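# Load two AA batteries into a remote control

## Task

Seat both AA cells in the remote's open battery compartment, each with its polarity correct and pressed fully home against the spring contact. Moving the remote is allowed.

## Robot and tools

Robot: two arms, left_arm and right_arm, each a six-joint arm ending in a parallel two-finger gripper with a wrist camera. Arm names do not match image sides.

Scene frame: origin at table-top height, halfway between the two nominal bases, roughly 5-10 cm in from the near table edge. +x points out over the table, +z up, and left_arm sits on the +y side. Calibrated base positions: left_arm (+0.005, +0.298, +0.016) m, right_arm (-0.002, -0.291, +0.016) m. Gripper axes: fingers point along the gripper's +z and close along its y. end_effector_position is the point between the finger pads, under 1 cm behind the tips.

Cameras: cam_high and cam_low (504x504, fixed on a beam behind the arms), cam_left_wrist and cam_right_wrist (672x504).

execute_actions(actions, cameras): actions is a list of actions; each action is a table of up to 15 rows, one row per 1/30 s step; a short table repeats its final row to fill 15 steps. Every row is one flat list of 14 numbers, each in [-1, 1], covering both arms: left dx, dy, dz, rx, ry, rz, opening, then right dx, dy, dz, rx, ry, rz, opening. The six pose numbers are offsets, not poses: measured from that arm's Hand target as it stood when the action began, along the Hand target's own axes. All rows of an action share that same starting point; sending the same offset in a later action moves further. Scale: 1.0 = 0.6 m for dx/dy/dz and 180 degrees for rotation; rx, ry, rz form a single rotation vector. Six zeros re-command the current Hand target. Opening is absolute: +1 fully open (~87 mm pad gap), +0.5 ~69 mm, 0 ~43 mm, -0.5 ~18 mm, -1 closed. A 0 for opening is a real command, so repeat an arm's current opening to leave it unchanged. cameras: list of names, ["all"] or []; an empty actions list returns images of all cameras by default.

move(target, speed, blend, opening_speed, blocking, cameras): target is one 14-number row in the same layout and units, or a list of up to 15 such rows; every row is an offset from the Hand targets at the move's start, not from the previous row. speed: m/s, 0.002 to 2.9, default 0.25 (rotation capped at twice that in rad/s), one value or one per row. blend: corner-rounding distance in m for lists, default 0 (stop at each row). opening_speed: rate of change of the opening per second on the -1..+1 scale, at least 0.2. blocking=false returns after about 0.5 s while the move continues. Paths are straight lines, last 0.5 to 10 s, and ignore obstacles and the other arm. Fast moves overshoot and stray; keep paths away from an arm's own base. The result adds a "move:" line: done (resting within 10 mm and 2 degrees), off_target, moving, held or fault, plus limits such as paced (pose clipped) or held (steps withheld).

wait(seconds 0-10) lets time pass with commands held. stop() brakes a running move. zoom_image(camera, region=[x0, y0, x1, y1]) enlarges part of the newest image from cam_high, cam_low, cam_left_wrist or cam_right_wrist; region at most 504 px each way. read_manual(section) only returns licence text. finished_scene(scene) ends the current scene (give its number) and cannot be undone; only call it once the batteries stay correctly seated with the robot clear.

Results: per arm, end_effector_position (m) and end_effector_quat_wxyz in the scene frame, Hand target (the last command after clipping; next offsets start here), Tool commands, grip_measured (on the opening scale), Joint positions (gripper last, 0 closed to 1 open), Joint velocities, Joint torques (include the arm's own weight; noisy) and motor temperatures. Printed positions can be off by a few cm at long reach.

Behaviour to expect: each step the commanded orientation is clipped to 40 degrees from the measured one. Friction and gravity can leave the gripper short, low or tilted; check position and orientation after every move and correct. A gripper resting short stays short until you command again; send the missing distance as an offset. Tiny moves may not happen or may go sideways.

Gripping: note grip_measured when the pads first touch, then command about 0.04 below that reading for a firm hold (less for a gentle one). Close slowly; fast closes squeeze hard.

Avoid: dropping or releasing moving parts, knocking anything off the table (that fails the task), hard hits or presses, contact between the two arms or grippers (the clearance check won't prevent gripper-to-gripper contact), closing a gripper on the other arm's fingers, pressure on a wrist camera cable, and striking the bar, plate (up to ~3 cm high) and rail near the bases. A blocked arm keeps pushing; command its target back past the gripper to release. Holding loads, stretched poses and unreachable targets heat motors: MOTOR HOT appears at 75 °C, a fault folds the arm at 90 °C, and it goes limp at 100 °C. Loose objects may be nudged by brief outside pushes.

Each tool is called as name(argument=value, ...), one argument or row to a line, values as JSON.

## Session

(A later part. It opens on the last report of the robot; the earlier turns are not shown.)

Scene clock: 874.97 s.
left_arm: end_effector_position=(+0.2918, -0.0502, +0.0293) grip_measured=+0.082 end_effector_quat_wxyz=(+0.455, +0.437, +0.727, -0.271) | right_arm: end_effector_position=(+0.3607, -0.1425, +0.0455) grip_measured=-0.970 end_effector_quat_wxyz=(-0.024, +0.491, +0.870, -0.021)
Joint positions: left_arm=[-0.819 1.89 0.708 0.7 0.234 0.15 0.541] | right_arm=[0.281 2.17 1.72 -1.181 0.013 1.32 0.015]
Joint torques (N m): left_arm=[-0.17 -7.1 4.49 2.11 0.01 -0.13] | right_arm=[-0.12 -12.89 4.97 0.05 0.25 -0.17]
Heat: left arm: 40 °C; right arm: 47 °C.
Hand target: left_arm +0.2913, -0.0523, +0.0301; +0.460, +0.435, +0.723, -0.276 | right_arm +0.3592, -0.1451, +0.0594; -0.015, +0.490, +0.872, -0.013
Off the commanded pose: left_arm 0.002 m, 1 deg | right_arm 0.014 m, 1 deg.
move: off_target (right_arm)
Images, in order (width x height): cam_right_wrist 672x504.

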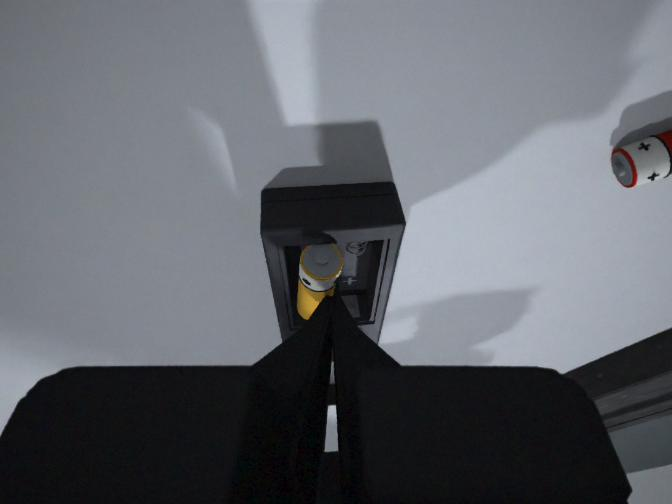

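move(
  target=[
    [0,0,0,0,0,0,-0.1,-0.016,-0.002,0,0,0,0,-1],
    [0,0,0,0,0,0,-0.1,-0.014,0,0.05,0,0,0,-1],
  ],
  speed=0.04,
  cameras=["cam_right_wrist","cam_left_wrist"],
)

zoom_image(
  camera="cam_right_wrist",
  region=[230, 180, 430, 380],
)

zoom_image(
  camera="cam_left_wrist",
  region=[270, 0, 420, 80],
)

Scene clock: 886.87 s.
left_arm: end_effector_position=(+0.2918, -0.0502, +0.0293) grip_measured=+0.082 end_effector_quat_wxyz=(+0.455, +0.437, +0.727, -0.271) | right_arm: end_effector_position=(+0.3560, -0.1541, +0.0315) grip_measured=-0.970 end_effector_quat_wxyz=(-0.030, +0.491, +0.870, -0.027)
Joint positions: left_arm=[-0.819 1.89 0.708 0.7 0.234 0.15 0.541] | right_arm=[0.256 2.17 1.661 -1.14 0.013 1.295 0.015]
Joint torques (N m): left_arm=[-0.06 -7.1 4.49 2.1 0 -0.14] | right_arm=[0.29 -10.22 3.88 0.57 0.26 -0.12]
Heat: left arm: 40 °C; right arm: 50 °C.
Hand target: left_arm +0.2913, -0.0523, +0.0301; +0.460, +0.435, +0.723, -0.276 | right_arm +0.3623, -0.1526, +0.0293; -0.015, +0.490, +0.872, -0.013
Off the commanded pose: left_arm 0.002 m, 1 deg | right_arm 0.007 m, 2 deg.
move: done
Images, in order (width x height): cam_left_wrist 672x504, cam_right_wrist 672x504.

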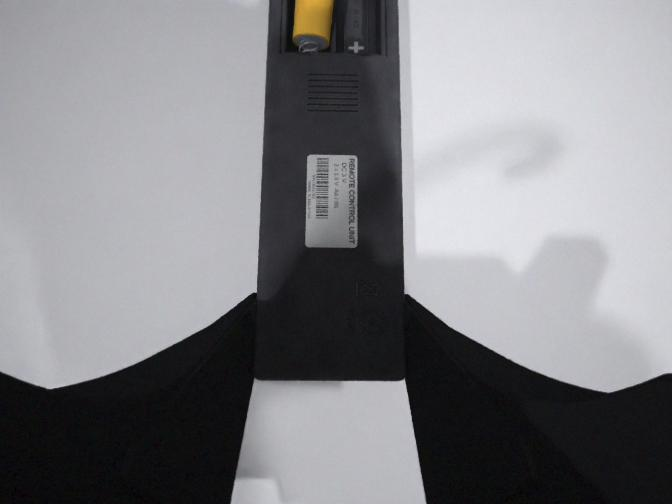

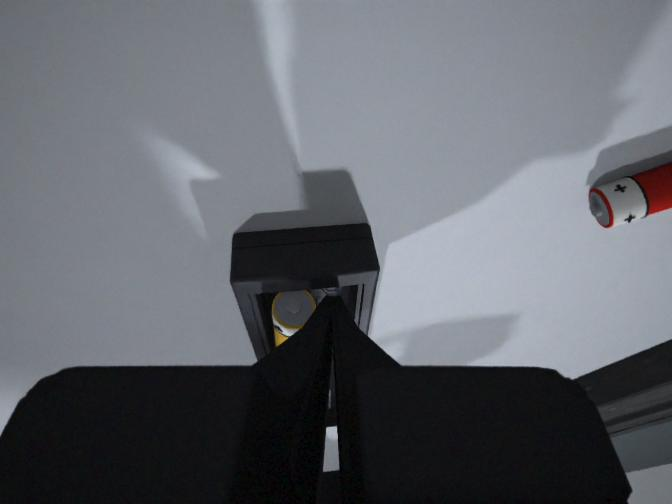

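Scaled by 2.520.

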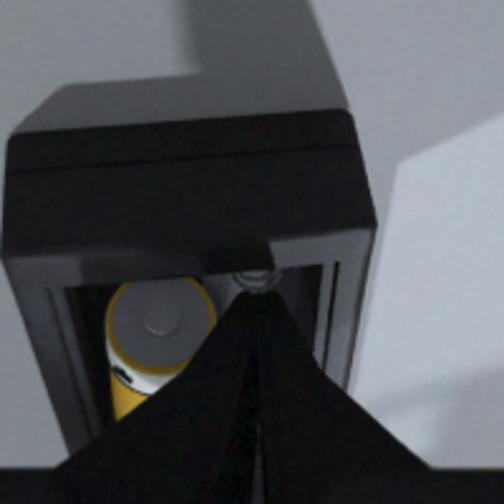

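Scaled by 3.360.

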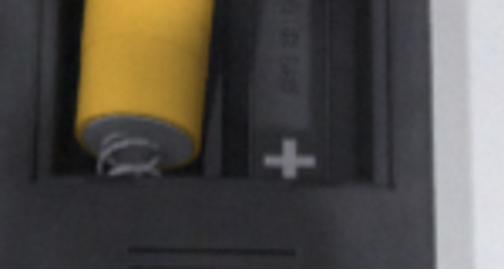

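move(
  target=[
    [0,0,0,0,0,0,-0.1,0,0,-0.014,0,0,0,-1],
    [0,0,0,0,0,0,-0.1,0,0.020,-0.014,0,0,0,-1],
  ],
  speed=0.04,
  cameras=["cam_right_wrist"],
)

zoom_image(
  camera="cam_right_wrist",
  region=[230, 180, 430, 380],
)

Scene clock: 900.60 s.
left_arm: end_effector_position=(+0.2919, -0.0502, +0.0293) grip_measured=+0.082 end_effector_quat_wxyz=(+0.455, +0.437, +0.727, -0.271) | right_arm: end_effector_position=(+0.3633, -0.1521, +0.0343) grip_measured=-0.970 end_effector_quat_wxyz=(-0.026, +0.491, +0.870, -0.022)
Joint positions: left_arm=[-0.819 1.89 0.708 0.7 0.234 0.15 0.541] | right_arm=[0.256 2.185 1.698 -1.149 0.013 1.295 0.015]
Joint torques (N m): left_arm=[-0.16 -7.12 4.53 2.11 0.03 -0.13] | right_arm=[1.09 -8.66 9.1 0.18 0.25 -0.05]
Heat: left arm: 40 °C; right arm: 50 °C.
Hand target: left_arm +0.2913, -0.0523, +0.0301; +0.460, +0.435, +0.723, -0.276 | right_arm +0.3729, -0.1462, +0.0373; -0.015, +0.490, +0.872, -0.013
Off the commanded pose: left_arm 0.002 m, 1 deg | right_arm 0.012 m, 2 deg.
move: off_target (right_arm)
Images, in order (width x height): cam_right_wrist 672x504.

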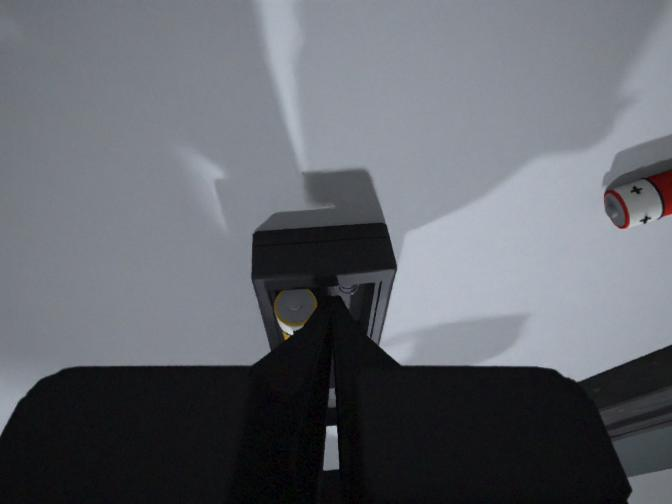

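Scaled by 2.520.

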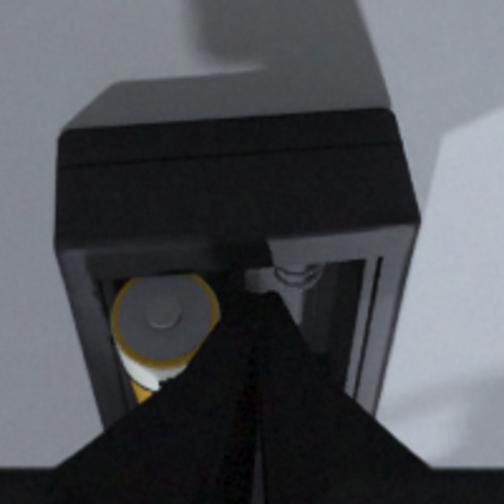

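move(
  target=[
    [0,0,0,0,0,0,-0.1,0,0,-0.03,0,0,0,-1],
    [0,0,0,0,0,0,-0.1,0.004,0.018,-0.03,0,0,0,-1],
  ],
  speed=0.06,
  cameras=["cam_right_wrist"],
)

zoom_image(
  camera="cam_right_wrist",
  region=[230, 180, 430, 380],
)

Scene clock: 907.50 s.
left_arm: end_effector_position=(+0.2919, -0.0501, +0.0292) grip_measured=+0.082 end_effector_quat_wxyz=(+0.455, +0.437, +0.727, -0.271) | right_arm: end_effector_position=(+0.3769, -0.1423, +0.0507) grip_measured=-0.970 end_effector_quat_wxyz=(-0.019, +0.486, +0.873, -0.016)
Joint positions: left_arm=[-0.819 1.89 0.708 0.7 0.233 0.15 0.541] | right_arm=[0.271 2.217 1.818 -1.219 0.013 1.298 0.015]
Joint torques (N m): left_arm=[-0.13 -7.09 4.51 2.1 0.02 -0.15] | right_arm=[0.75 -9.13 9.17 0.05 0.24 0.05]
Heat: left arm: 41 °C; right arm: 50 °C.
Hand target: left_arm +0.2914, -0.0523, +0.0301; +0.460, +0.435, +0.723, -0.276 | right_arm +0.3816, -0.1385, +0.0550; -0.015, +0.490, +0.872, -0.013
Off the commanded pose: left_arm 0.002 m, 1 deg | right_arm 0.007 m, 1 deg.
move: done
Images, in order (width x height): cam_right_wrist 672x504.

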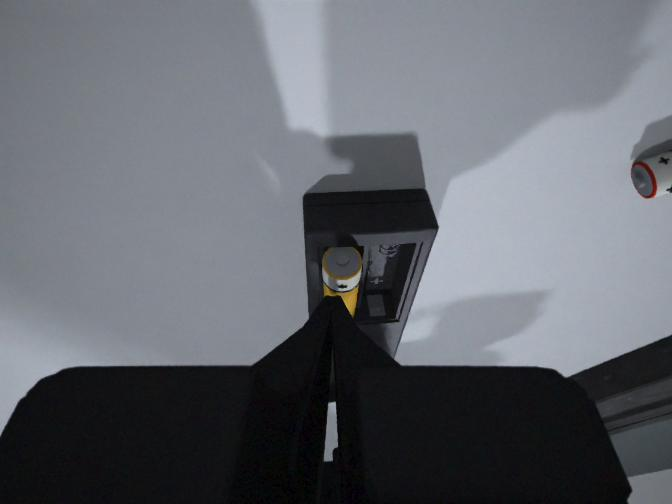

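Scaled by 2.520.

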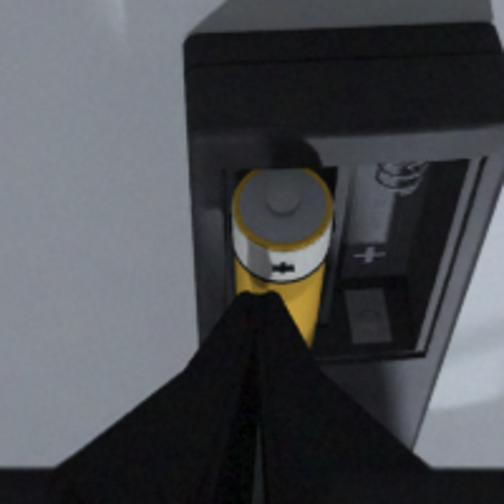

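move(
  target=[
    [0,0,0,0,0,0,-0.1,-0.008,-0.012,0.006,0,0,0,-1],
    [0,0,0,0,0,0,-0.1,-0.008,-0.012,0.05,0,0,0,-1],
  ],
  speed=0.05,
  cameras=["cam_right_wrist","cam_left_wrist"],
)

zoom_image(
  camera="cam_right_wrist",
  region=[230, 180, 430, 380],
)

zoom_image(
  camera="cam_left_wrist",
  region=[270, 0, 420, 80],
)

Scene clock: 917.43 s.
left_arm: end_effector_position=(+0.2919, -0.0501, +0.0292) grip_measured=+0.082 end_effector_quat_wxyz=(+0.455, +0.437, +0.727, -0.271) | right_arm: end_effector_position=(+0.3733, -0.1452, +0.0415) grip_measured=-0.970 end_effector_quat_wxyz=(-0.024, +0.491, +0.871, -0.011)
Joint positions: left_arm=[-0.819 1.89 0.708 0.7 0.233 0.15 0.541] | right_arm=[0.261 2.205 1.76 -1.172 0 1.298 0.015]
Joint torques (N m): left_arm=[-0.2 -7.1 4.53 2.1 0.01 -0.13] | right_arm=[0.25 -8.32 2.91 0.7 0.37 -0.12]
Heat: left arm: 41 °C; right arm: 49 °C.
Hand target: left_arm +0.2914, -0.0523, +0.0301; +0.460, +0.435, +0.723, -0.276 | right_arm +0.3767, -0.1466, +0.0250; -0.015, +0.490, +0.872, -0.013
Off the commanded pose: left_arm 0.002 m, 1 deg | right_arm 0.017 m, 1 deg.
move: off_target (right_arm)
Images, in order (width x height): cam_left_wrist 672x504, cam_right_wrist 672x504.

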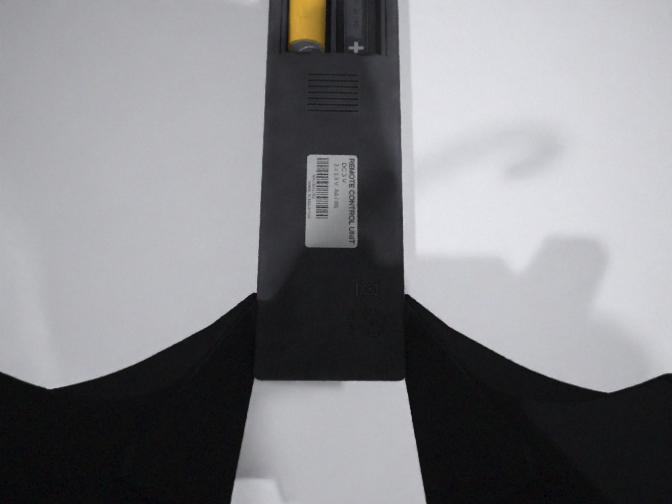

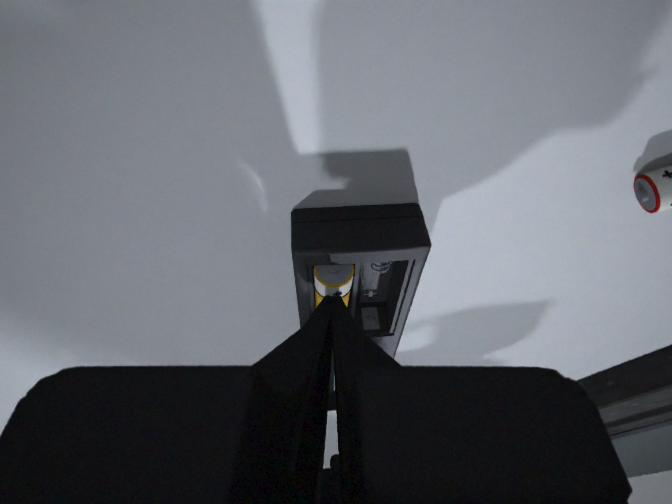

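Scaled by 2.520.

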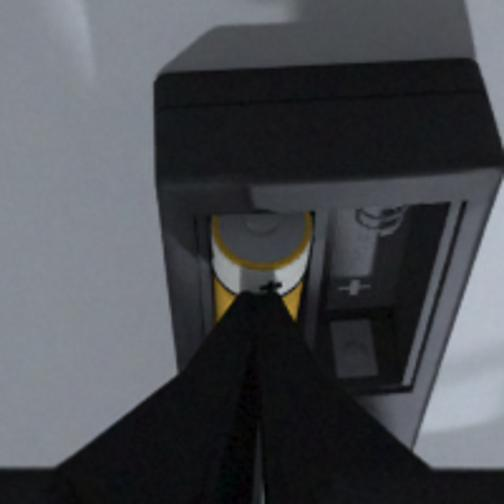

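Scaled by 3.360.

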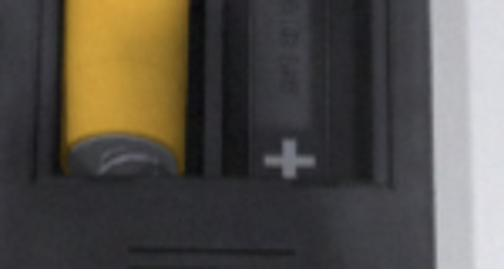

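move(
  target=[
    [0,0,0,0,0,0,-0.1,-0.04,0,-0.15,0,0,0,-1],
    [0,0,0,0,0,0,-0.1,-0.0635,-0.2305,-0.158,0,0,0.272,0],
  ],
  cameras=["cam_right_wrist","cam_left_wrist","cam_high"],
)

zoom_image(
  camera="cam_left_wrist",
  region=[270, 0, 420, 80],
)

Scene clock: 948.43 s.
left_arm: end_effector_position=(+0.2919, -0.0501, +0.0292) grip_measured=+0.082 end_effector_quat_wxyz=(+0.455, +0.437, +0.727, -0.271) | right_arm: end_effector_position=(+0.2806, -0.2461, +0.1212) grip_measured=+0.000 end_effector_quat_wxyz=(-0.025, +0.801, +0.597, -0.025)
Joint positions: left_arm=[-0.819 1.89 0.708 0.7 0.233 0.15 0.541] | right_arm=[0.015 1.625 1.304 -1.312 0.003 1.887 0.5]
Joint torques (N m): left_arm=[-0.16 -7.12 4.53 2.1 0.01 -0.13] | right_arm=[0.03 -7.54 5.11 0.23 0.41 0.07]
Motor temperatures (°C): left_arm=[25 37 32 41 23 22 26] | right_arm=[23 47 38 23 24 22 24]
Heat: left arm: 41 °C; right arm: 47 °C.
Hand target: left_arm +0.2914, -0.0523, +0.0301; +0.460, +0.435, +0.723, -0.276 | right_arm +0.2823, -0.2503, +0.1245; -0.008, +0.807, +0.590, -0.018
Off the commanded pose: left_arm 0.002 m, 1 deg | right_arm 0.006 m, 2 deg.
move: done
Images, in order (width x height): cam_high 504x504, cam_left_wrist 672x504, cam_right_wrist 672x504.

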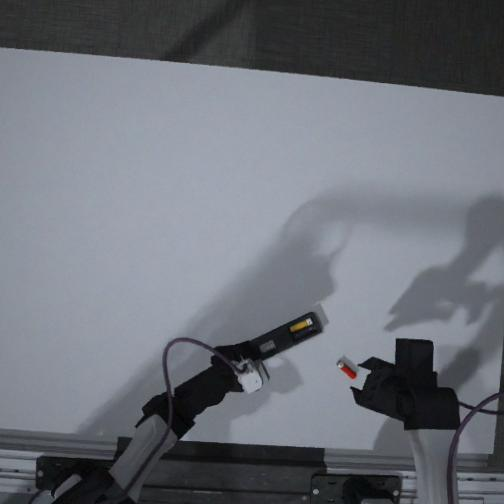

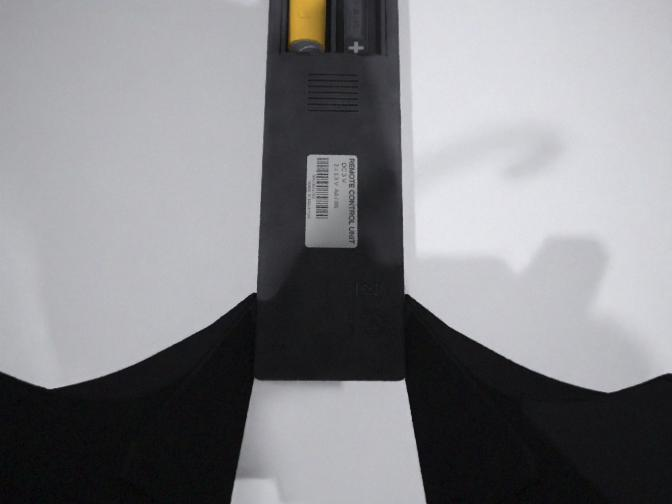

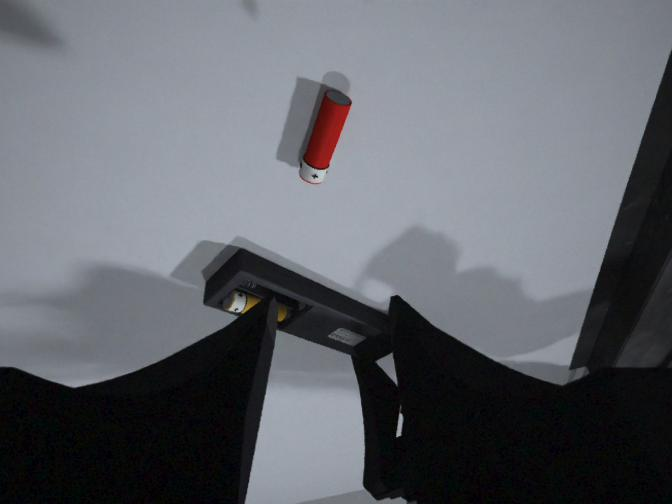

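Scaled by 3.360.

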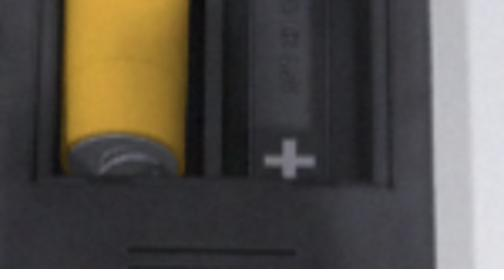

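move(
  target=[0,0,0,0,0,0,-0.1,0.016,0.012,0.12,0,0,0.045,0],
  speed=0.15,
  cameras=["cam_right_wrist"],
)

Scene clock: 963.90 s.
left_arm: end_effector_position=(+0.2919, -0.0501, +0.0292) grip_measured=+0.082 end_effector_quat_wxyz=(+0.455, +0.437, +0.727, -0.271) | right_arm: end_effector_position=(+0.2883, -0.2428, +0.0558) grip_measured=+0.000 end_effector_quat_wxyz=(-0.016, +0.845, +0.535, -0.015)
Joint positions: left_arm=[-0.819 1.89 0.708 0.7 0.233 0.15 0.541] | right_arm=[0.032 1.662 1.078 -1.023 0.003 2.054 0.5]
Joint torques (N m): left_arm=[-0.14 -7.1 4.52 2.1 0.01 -0.14] | right_arm=[0.98 -5.22 5.03 0.22 0.4 0.1]
Heat: left arm: 41 °C; right arm: 47 °C.
Hand target: left_arm +0.2914, -0.0523, +0.0301; +0.460, +0.435, +0.723, -0.276 | right_arm +0.2892, -0.2439, +0.0521; -0.007, +0.846, +0.532, -0.019
Off the commanded pose: left_arm 0.002 m, 1 deg | right_arm 0.004 m, 1 deg.
move: done
Images, in order (width x height): cam_right_wrist 672x504.

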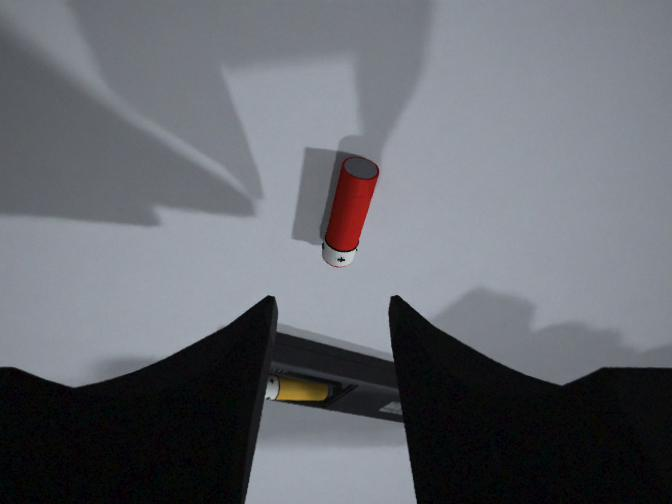

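move(
  target=[
    [0,0,0,0,0,0,-0.1,0.008,-0.012,0.02,0,0,0,0],
    [0,0,0,0,0,0,-0.1,0.008,-0.012,0.052,0,0,0,0],
  ],
  speed=0.08,
  cameras=["cam_right_wrist"],
)

Scene clock: 974.83 s.
left_arm: end_effector_position=(+0.2919, -0.0501, +0.0292) grip_measured=+0.082 end_effector_quat_wxyz=(+0.455, +0.437, +0.727, -0.271) | right_arm: end_effector_position=(+0.2829, -0.2350, +0.0248) grip_measured=+0.000 end_effector_quat_wxyz=(-0.016, +0.844, +0.536, -0.015)
Joint positions: left_arm=[-0.819 1.89 0.708 0.7 0.233 0.15 0.541] | right_arm=[0.06 1.694 0.979 -0.892 0.003 2.081 0.5]
Joint torques (N m): left_arm=[-0.16 -7.1 4.48 2.1 0.01 -0.14] | right_arm=[0.77 -5.18 4.75 0.26 0.39 0.06]
Heat: left arm: 41 °C; right arm: 44 °C.
Hand target: left_arm +0.2914, -0.0523, +0.0301; +0.460, +0.435, +0.723, -0.276 | right_arm +0.2837, -0.2367, +0.0211; -0.007, +0.846, +0.532, -0.018
Off the commanded pose: left_arm 0.002 m, 1 deg | right_arm 0.004 m, 1 deg.
move: done
Images, in order (width x height): cam_right_wrist 672x504.

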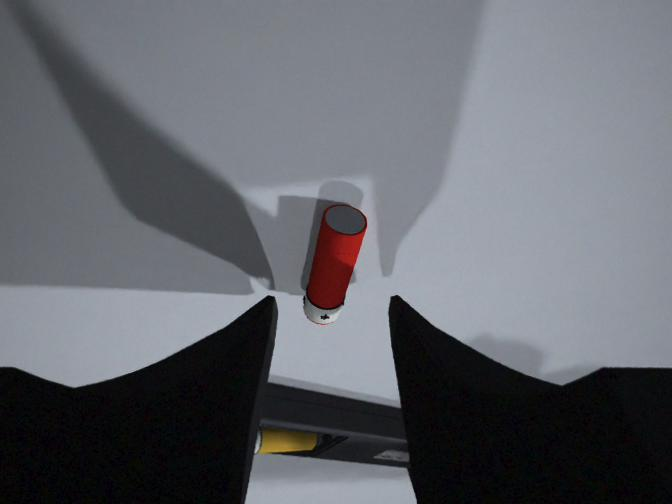

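move(
  target=[
    [0,0,0,0,0,0,-0.1,0,0.001,0,0,0,0,-0.8],
    [0,0,0,0,0,0,-0.1,0,0,-0.15,0,0,0,-0.8],
  ],
  speed=0.15,
  opening_speed=0.6,
  cameras=["cam_right_wrist"],
)

Scene clock: 983.47 s.
left_arm: end_effector_position=(+0.2919, -0.0501, +0.0292) grip_measured=+0.082 end_effector_quat_wxyz=(+0.455, +0.437, +0.727, -0.271) | right_arm: end_effector_position=(+0.2817, -0.2352, +0.0987) grip_measured=-0.800 end_effector_quat_wxyz=(-0.023, +0.843, +0.536, -0.029)
Joint positions: left_arm=[-0.819 1.89 0.708 0.7 0.233 0.15 0.541] | right_arm=[0.063 1.625 1.215 -1.227 0.003 2.083 0.1]
Joint torques (N m): left_arm=[-0.12 -7.16 4.48 2.09 0.01 -0.13] | right_arm=[0.94 -7.05 8.73 -0.1 0.37 0.07]
Heat: left arm: 41 °C; right arm: 43 °C.
Hand target: left_arm +0.2914, -0.0523, +0.0301; +0.460, +0.435, +0.723, -0.276 | right_arm +0.2872, -0.2360, +0.1110; -0.007, +0.847, +0.532, -0.019
Off the commanded pose: left_arm 0.002 m, 1 deg | right_arm 0.013 m, 2 deg.
joint sent to its limit (right arm) — joint 6 (wrist roll), upper limit. The joint targets still meet the commanded pose.
move: off_target (right_arm)
Images, in order (width x height): cam_right_wrist 672x504.

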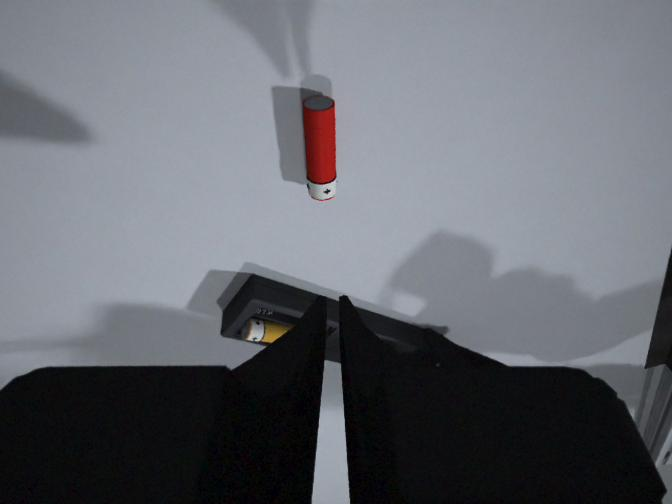

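move(
  target=[
    [0,0,0,0,0,0,-0.1,0.004,0.008,0.12,0,0,0,-0.1],
    [0,0,0,0,0,0,-0.1,0.004,0.008,0.157,0,0,0,-0.1],
  ],
  speed=0.1,
  cameras=["cam_right_wrist"],
)

Scene clock: 991.93 s.
left_arm: end_effector_position=(+0.2919, -0.0501, +0.0292) grip_measured=+0.082 end_effector_quat_wxyz=(+0.455, +0.437, +0.727, -0.271) | right_arm: end_effector_position=(+0.2875, -0.2335, +0.0200) grip_measured=-0.100 end_effector_quat_wxyz=(-0.016, +0.844, +0.536, -0.016)
Joint positions: left_arm=[-0.819 1.89 0.708 0.7 0.233 0.15 0.541] | right_arm=[0.063 1.722 0.99 -0.877 0.003 2.083 0.45]
Joint torques (N m): left_arm=[-0.2 -7.13 4.49 2.1 0.01 -0.15] | right_arm=[0.31 -5.39 4.78 0.27 0.4 0.03]
Heat: left arm: 41 °C; right arm: 44 °C.
Hand target: left_arm +0.2914, -0.0523, +0.0301; +0.460, +0.435, +0.723, -0.276 | right_arm +0.2888, -0.2367, +0.0166; -0.007, +0.847, +0.532, -0.019
Off the commanded pose: left_arm 0.002 m, 1 deg | right_arm 0.005 m, 1 deg.
move: done
Images, in order (width x height): cam_right_wrist 672x504.

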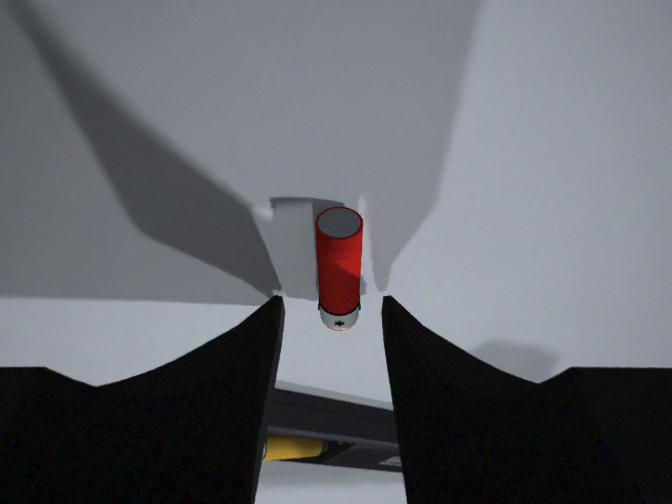

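move(
  target=[
    [0,0,0,0,0,0,-0.1,0,0,0,0,0,0,-0.8],
    [0,0,0,0,0,0,-0.1,0,0,-0.13,0,0,-0.02,-0.8],
    [0,0,0,0,0,0,-0.1,0.208,-0.006,-0.12,0,0,-0.317,-0.8],
  ],
  speed=[0.1,0.15,0.2],
  opening_speed=0.6,
  cameras=["cam_right_wrist","cam_left_wrist"],
)

zoom_image(
  camera="cam_right_wrist",
  region=[230, 150, 430, 350],
)

Scene clock: 1014.27 s.
left_arm: end_effector_position=(+0.2919, -0.0501, +0.0292) grip_measured=+0.082 end_effector_quat_wxyz=(+0.455, +0.437, +0.727, -0.271) | right_arm: end_effector_position=(+0.3382, -0.1245, +0.0809) grip_measured=-0.584 end_effector_quat_wxyz=(-0.022, +0.496, +0.868, -0.014)
Joint positions: left_arm=[-0.819 1.89 0.708 0.7 0.233 0.15 0.541] | right_arm=[0.34 2.068 1.702 -1.253 0.003 1.389 0.208]
Joint torques (N m): left_arm=[-0.13 -7.13 4.51 2.12 0.01 -0.13] | right_arm=[0.79 -8.24 9.28 0.06 0.31 -0.15]
Motor temperatures (°C): left_arm=[25 37 32 41 23 22 26] | right_arm=[23 42 38 23 24 22 24]
Heat: left arm: 41 °C; right arm: 42 °C.
Hand target: left_arm +0.2914, -0.0523, +0.0301; +0.460, +0.435, +0.723, -0.276 | right_arm +0.3425, -0.1220, +0.0858; -0.015, +0.489, +0.872, -0.013
Off the commanded pose: left_arm 0.002 m, 1 deg | right_arm 0.007 m, 1 deg.
move: done
Images, in order (width x height): cam_left_wrist 672x504, cam_right_wrist 672x504.

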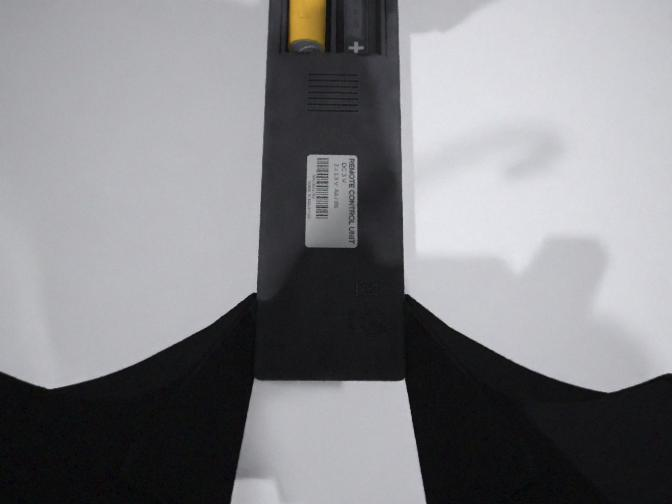

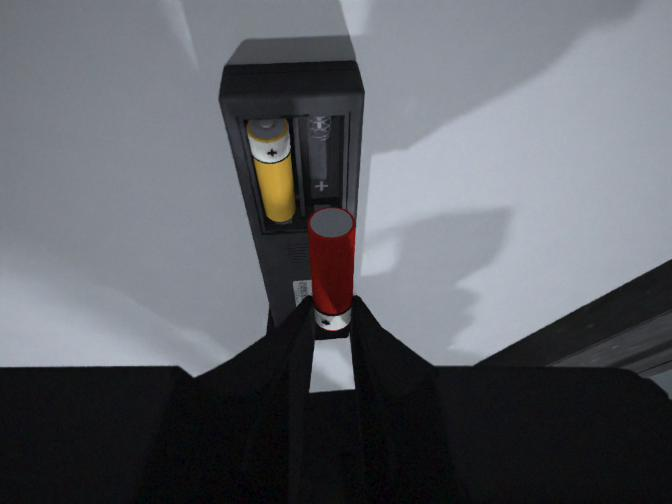

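Scaled by 2.520.

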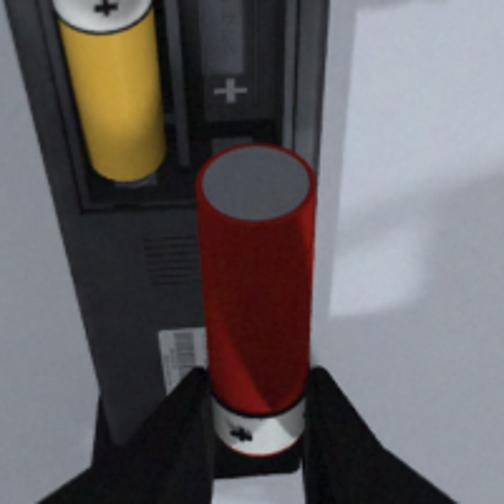

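move(
  target=[0,0,0,0,0,0,-0.1,0.008,0.009,0.045,0,0.111,0,-0.82],
  speed=0.08,
  cameras=["cam_right_wrist","cam_left_wrist"],
)

zoom_image(
  camera="cam_right_wrist",
  region=[230, 150, 430, 350],
)

Scene clock: 1034.93 s.
left_arm: end_effector_position=(+0.2919, -0.0501, +0.0292) grip_measured=+0.082 end_effector_quat_wxyz=(+0.455, +0.437, +0.727, -0.271) | right_arm: end_effector_position=(+0.3338, -0.1203, +0.0541) grip_measured=-0.584 end_effector_quat_wxyz=(-0.170, +0.489, +0.854, +0.053)
Joint positions: left_arm=[-0.819 1.89 0.708 0.7 0.233 0.15 0.541] | right_arm=[0.224 2.203 1.708 -1.253 -0.293 1.248 0.208]
Joint torques (N m): left_arm=[-0.16 -7.12 4.51 2.1 0.02 -0.14] | right_arm=[0.05 -8.8 8.7 0.01 -0.18 -0.19]
Heat: left arm: 41 °C; right arm: 45 °C.
Hand target: left_arm +0.2914, -0.0523, +0.0301; +0.460, +0.435, +0.723, -0.276 | right_arm +0.3435, -0.1154, +0.0587; -0.166, +0.484, +0.856, +0.072
Off the commanded pose: left_arm 0.002 m, 1 deg | right_arm 0.012 m, 2 deg.
move: off_target (right_arm)
Images, in order (width x height): cam_left_wrist 672x504, cam_right_wrist 672x504.

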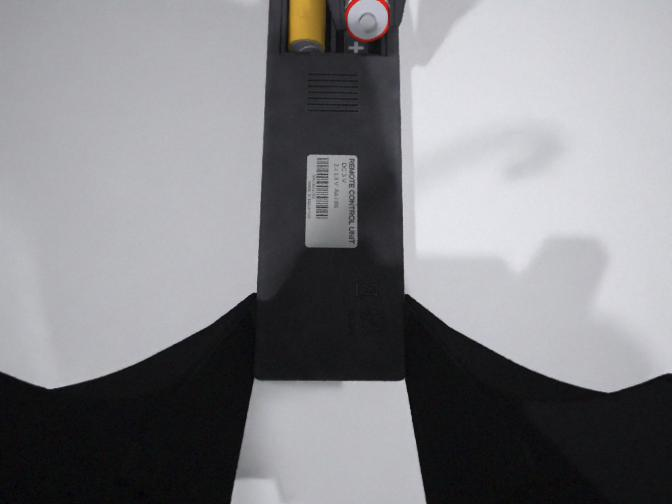

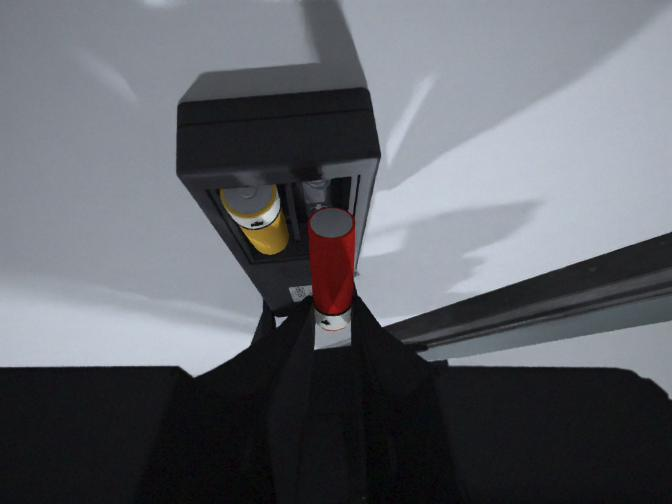

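Scaled by 2.520.

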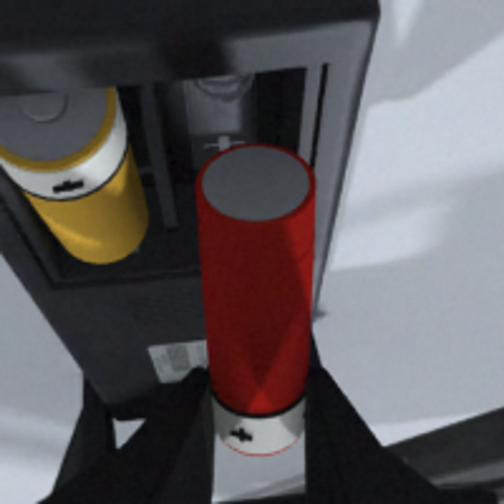

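move(
  target=[
    [0,0,0,0,0,0,-0.1,-0.014,0.008,-0.004,0,0,0,-0.82],
    [0,0,0,0,0,0,-0.1,-0.018,0.008,0.009,0,0,0,-0.82],
  ],
  speed=0.05,
  cameras=["cam_right_wrist","cam_left_wrist"],
)

zoom_image(
  camera="cam_right_wrist",
  region=[230, 150, 430, 350],
)

zoom_image(
  camera="cam_left_wrist",
  region=[270, 0, 420, 80],
)

Scene clock: 1054.40 s.
left_arm: end_effector_position=(+0.2919, -0.0501, +0.0292) grip_measured=+0.082 end_effector_quat_wxyz=(+0.455, +0.437, +0.727, -0.271) | right_arm: end_effector_position=(+0.3444, -0.1235, +0.0499) grip_measured=-0.584 end_effector_quat_wxyz=(-0.169, +0.488, +0.854, +0.056)
Joint positions: left_arm=[-0.819 1.89 0.708 0.7 0.233 0.15 0.541] | right_arm=[0.209 2.242 1.754 -1.261 -0.294 1.231 0.208]
Joint torques (N m): left_arm=[-0.13 -7.1 4.52 2.11 0.01 -0.13] | right_arm=[-0.01 -8.98 6.93 0.13 -0.11 -0.17]
Heat: left arm: 41 °C; right arm: 46 °C.
Hand target: left_arm +0.2914, -0.0523, +0.0301; +0.460, +0.435, +0.723, -0.276 | right_arm +0.3516, -0.1200, +0.0495; -0.166, +0.484, +0.856, +0.072
Off the commanded pose: left_arm 0.002 m, 1 deg | right_arm 0.008 m, 2 deg.
move: done
Images, in order (width x height): cam_left_wrist 672x504, cam_right_wrist 672x504.

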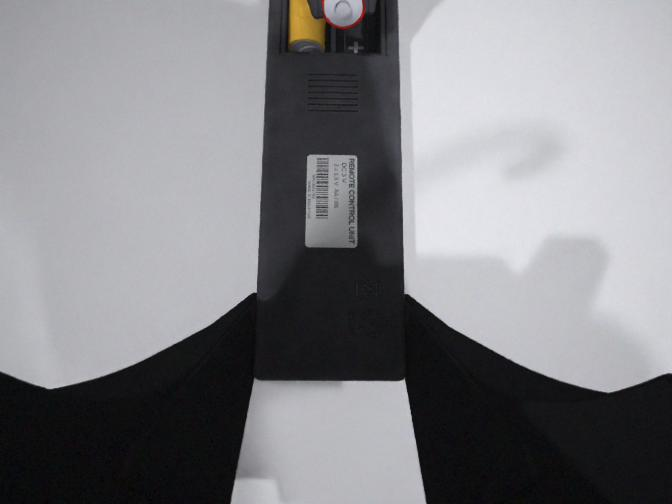

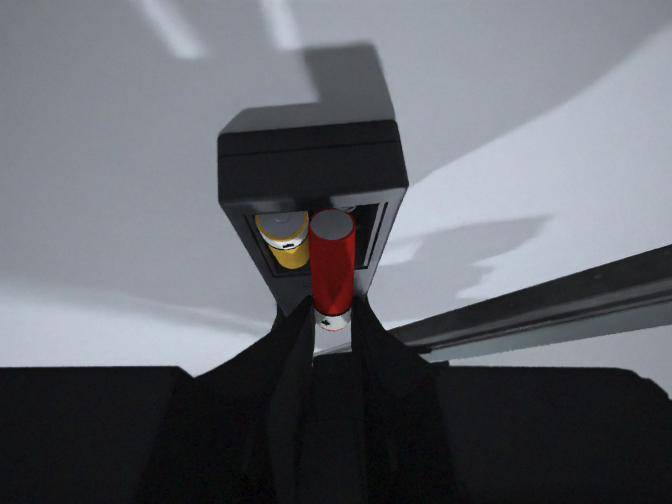

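Scaled by 2.520.

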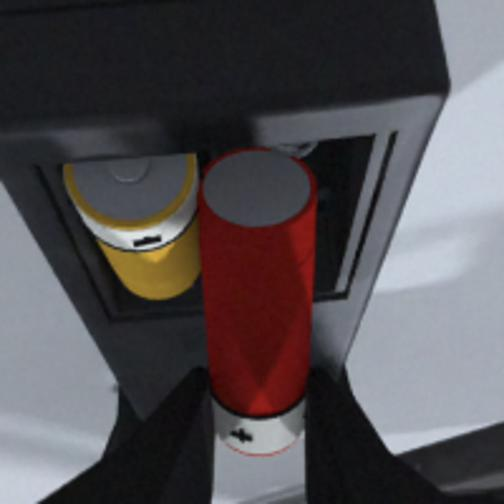

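Scaled by 3.360.

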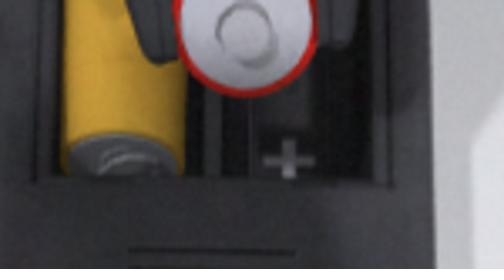

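move(
  target=[
    [0,0,0,0,0,0,-0.1,0,-0.016,-0.003,0,0,0,-0.82],
    [0,0,0,0,0,0,-0.1,-0.005,-0.014,0.018,0,0,0,-0.82],
  ],
  speed=0.05,
  cameras=["cam_right_wrist","cam_left_wrist"],
)

zoom_image(
  camera="cam_right_wrist",
  region=[230, 150, 430, 350],
)

zoom_image(
  camera="cam_left_wrist",
  region=[270, 0, 420, 80],
)

Scene clock: 1069.30 s.
left_arm: end_effector_position=(+0.2919, -0.0501, +0.0292) grip_measured=+0.082 end_effector_quat_wxyz=(+0.455, +0.437, +0.727, -0.271) | right_arm: end_effector_position=(+0.3419, -0.1231, +0.0390) grip_measured=-0.584 end_effector_quat_wxyz=(-0.174, +0.487, +0.853, +0.066)
Joint positions: left_arm=[-0.819 1.89 0.708 0.7 0.233 0.15 0.541] | right_arm=[0.202 2.242 1.703 -1.206 -0.315 1.223 0.208]
Joint torques (N m): left_arm=[-0.12 -7.13 4.49 2.1 0.01 -0.12] | right_arm=[0.12 -10.52 4.26 0.15 0.09 -0.14]
Motor temperatures (°C): left_arm=[25 37 31 41 23 22 26] | right_arm=[23 48 40 23 24 22 25]
Heat: left arm: 41 °C; right arm: 48 °C.
Hand target: left_arm +0.2914, -0.0523, +0.0301; +0.460, +0.435, +0.723, -0.276 | right_arm +0.3436, -0.1238, +0.0387; -0.166, +0.484, +0.856, +0.072
Off the commanded pose: left_arm 0.002 m, 1 deg | right_arm 0.002 m, 1 deg.
move: done
Images, in order (width x height): cam_left_wrist 672x504, cam_right_wrist 672x504.

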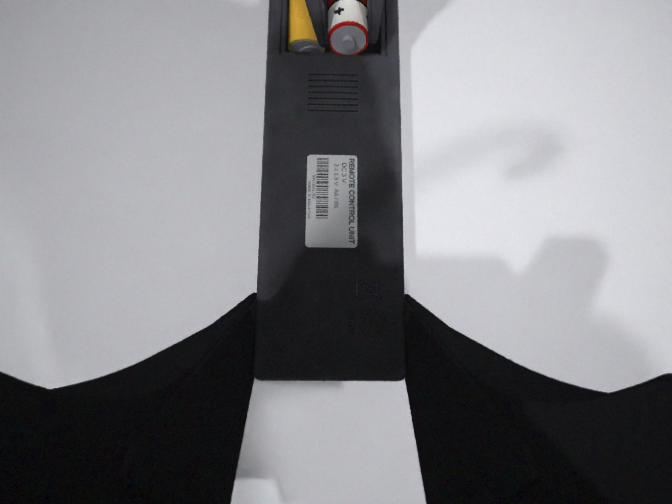

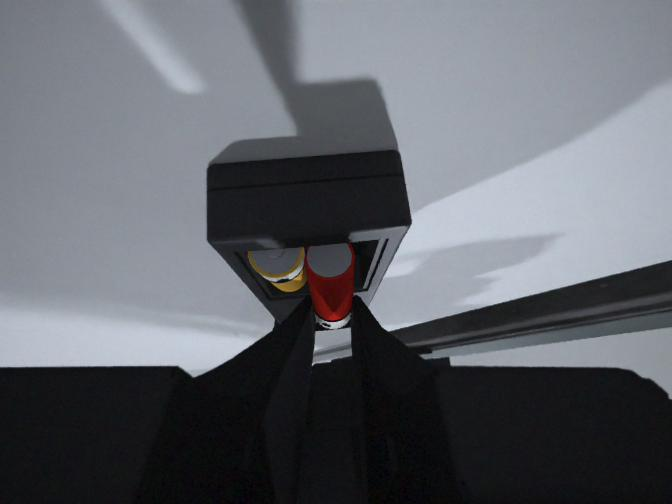

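Scaled by 2.520.

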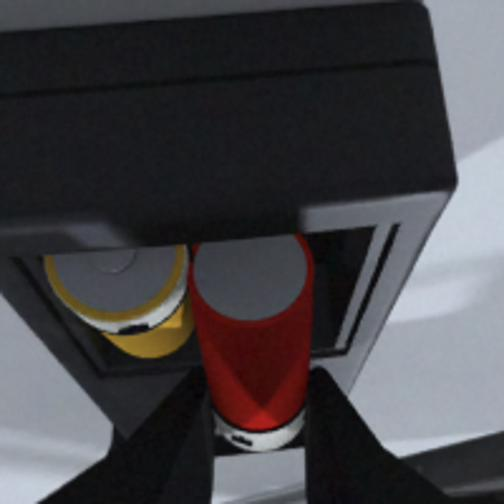

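Scaled by 3.360.

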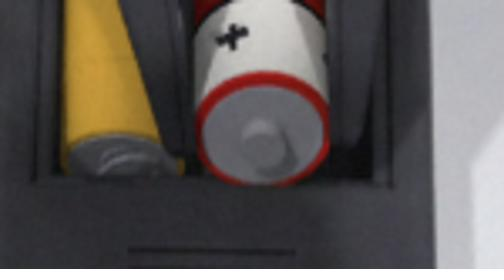

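move(
  target=[
    [0,0,0,0,0,0,-0.1,0.003,0,-0.024,0,0,0,-0.82],
    [0,0,0,0,0,0,-0.1,0.003,-0.014,-0.024,0,0,0,-0.82],
  ],
  speed=0.05,
  cameras=["cam_right_wrist","cam_left_wrist"],
)

zoom_image(
  camera="cam_right_wrist",
  region=[230, 150, 430, 350],
)

zoom_image(
  camera="cam_left_wrist",
  region=[270, 0, 420, 80],
)

Scene clock: 1081.10 s.
left_arm: end_effector_position=(+0.2916, -0.0504, +0.0293) grip_measured=+0.082 end_effector_quat_wxyz=(+0.455, +0.438, +0.726, -0.272) | right_arm: end_effector_position=(+0.3401, -0.1264, +0.0409) grip_measured=-0.584 end_effector_quat_wxyz=(-0.175, +0.486, +0.854, +0.067)
Joint positions: left_arm=[-0.819 1.89 0.708 0.7 0.236 0.15 0.541] | right_arm=[0.195 2.232 1.693 -1.209 -0.315 1.213 0.208]
Joint torques (N m): left_arm=[-0.14 -7.15 4.46 2.11 -0.02 -0.14] | right_arm=[-0.46 -12.81 4.51 -0.16 0.11 -0.16]
Heat: left arm: 41 °C; right arm: 50 °C.
Hand target: left_arm +0.2913, -0.0523, +0.0301; +0.460, +0.435, +0.723, -0.276 | right_arm +0.3386, -0.1307, +0.0531; -0.166, +0.484, +0.856, +0.072
Off the commanded pose: left_arm 0.002 m, 1 deg | right_arm 0.013 m, 1 deg.
move: off_target (right_arm)
Images, in order (width x height): cam_left_wrist 672x504, cam_right_wrist 672x504.

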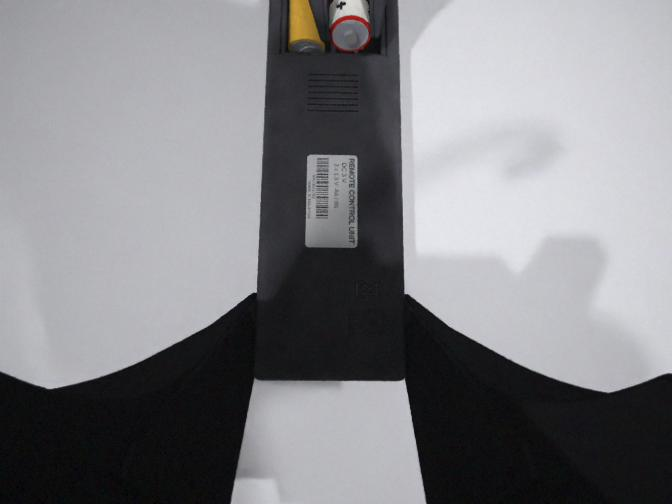

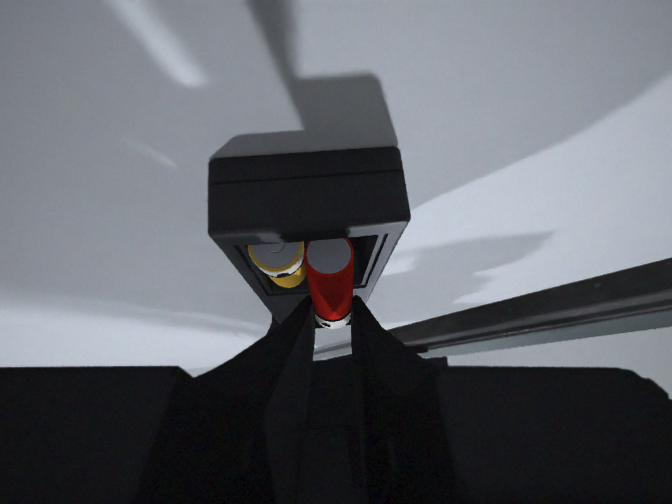

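Scaled by 2.520.

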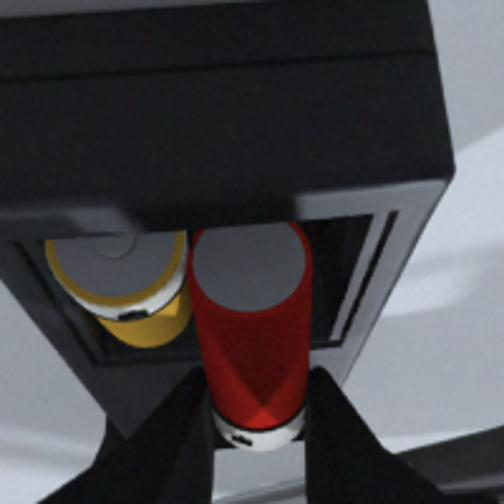

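Scaled by 3.360.

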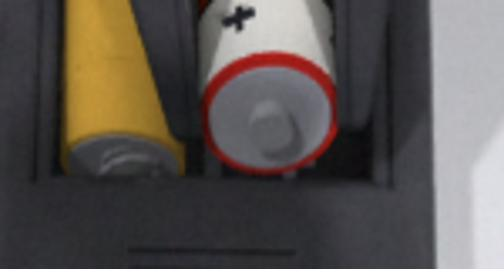

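move(
  target=[0,0,0,0,0,0,-0.1,0.002,-0.010,-0.022,0,0,0,-0.82],
  speed=0.05,
  cameras=["cam_right_wrist","cam_left_wrist"],
)

zoom_image(
  camera="cam_right_wrist",
  region=[230, 150, 430, 350],
)

zoom_image(
  camera="cam_left_wrist",
  region=[270, 0, 420, 80],
)

Scene clock: 1091.10 s.
left_arm: end_effector_position=(+0.2915, -0.0504, +0.0293) grip_measured=+0.082 end_effector_quat_wxyz=(+0.455, +0.438, +0.726, -0.272) | right_arm: end_effector_position=(+0.3377, -0.1346, +0.0509) grip_measured=-0.584 end_effector_quat_wxyz=(-0.177, +0.489, +0.852, +0.066)
Joint positions: left_arm=[-0.819 1.89 0.708 0.7 0.236 0.15 0.541] | right_arm=[0.176 2.208 1.693 -1.241 -0.314 1.199 0.208]
Joint torques (N m): left_arm=[-0.12 -7.1 4.53 2.1 -0.02 -0.14] | right_arm=[0.17 -12.97 5.27 -0.21 0.12 -0.18]
Heat: left arm: 41 °C; right arm: 52 °C.
Hand target: left_arm +0.2913, -0.0523, +0.0301; +0.460, +0.435, +0.723, -0.276 | right_arm +0.3358, -0.1367, +0.0661; -0.166, +0.484, +0.856, +0.072
Off the commanded pose: left_arm 0.002 m, 1 deg | right_arm 0.015 m, 2 deg.
move: off_target (right_arm)
Images, in order (width x height): cam_left_wrist 672x504, cam_right_wrist 672x504.

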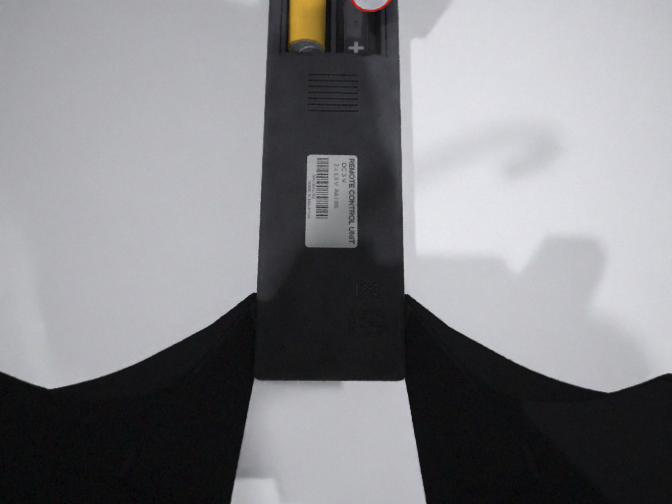

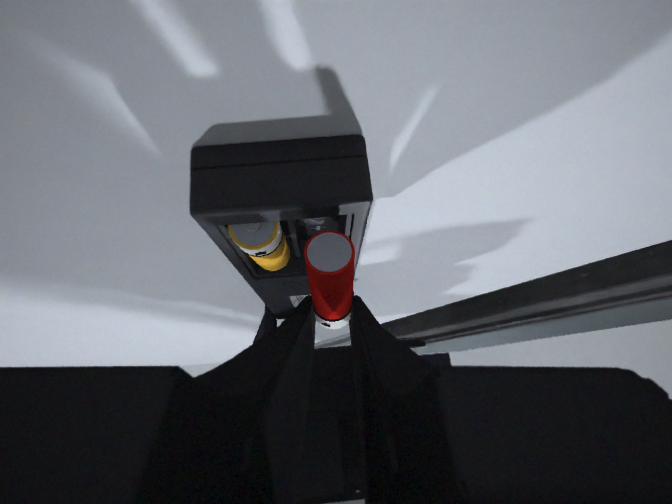

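Scaled by 2.520.

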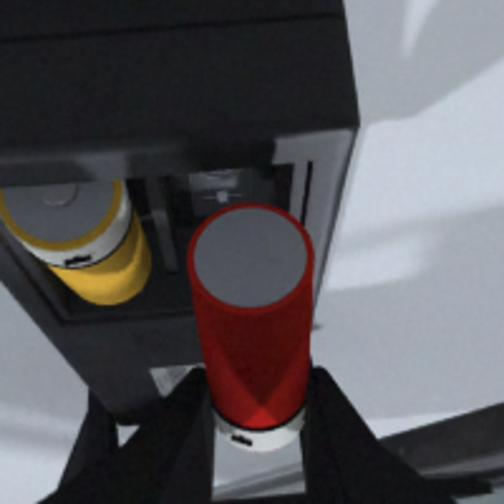

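Scaled by 3.360.

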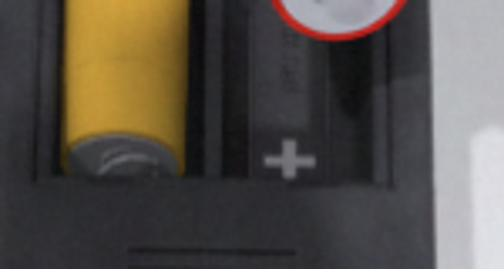

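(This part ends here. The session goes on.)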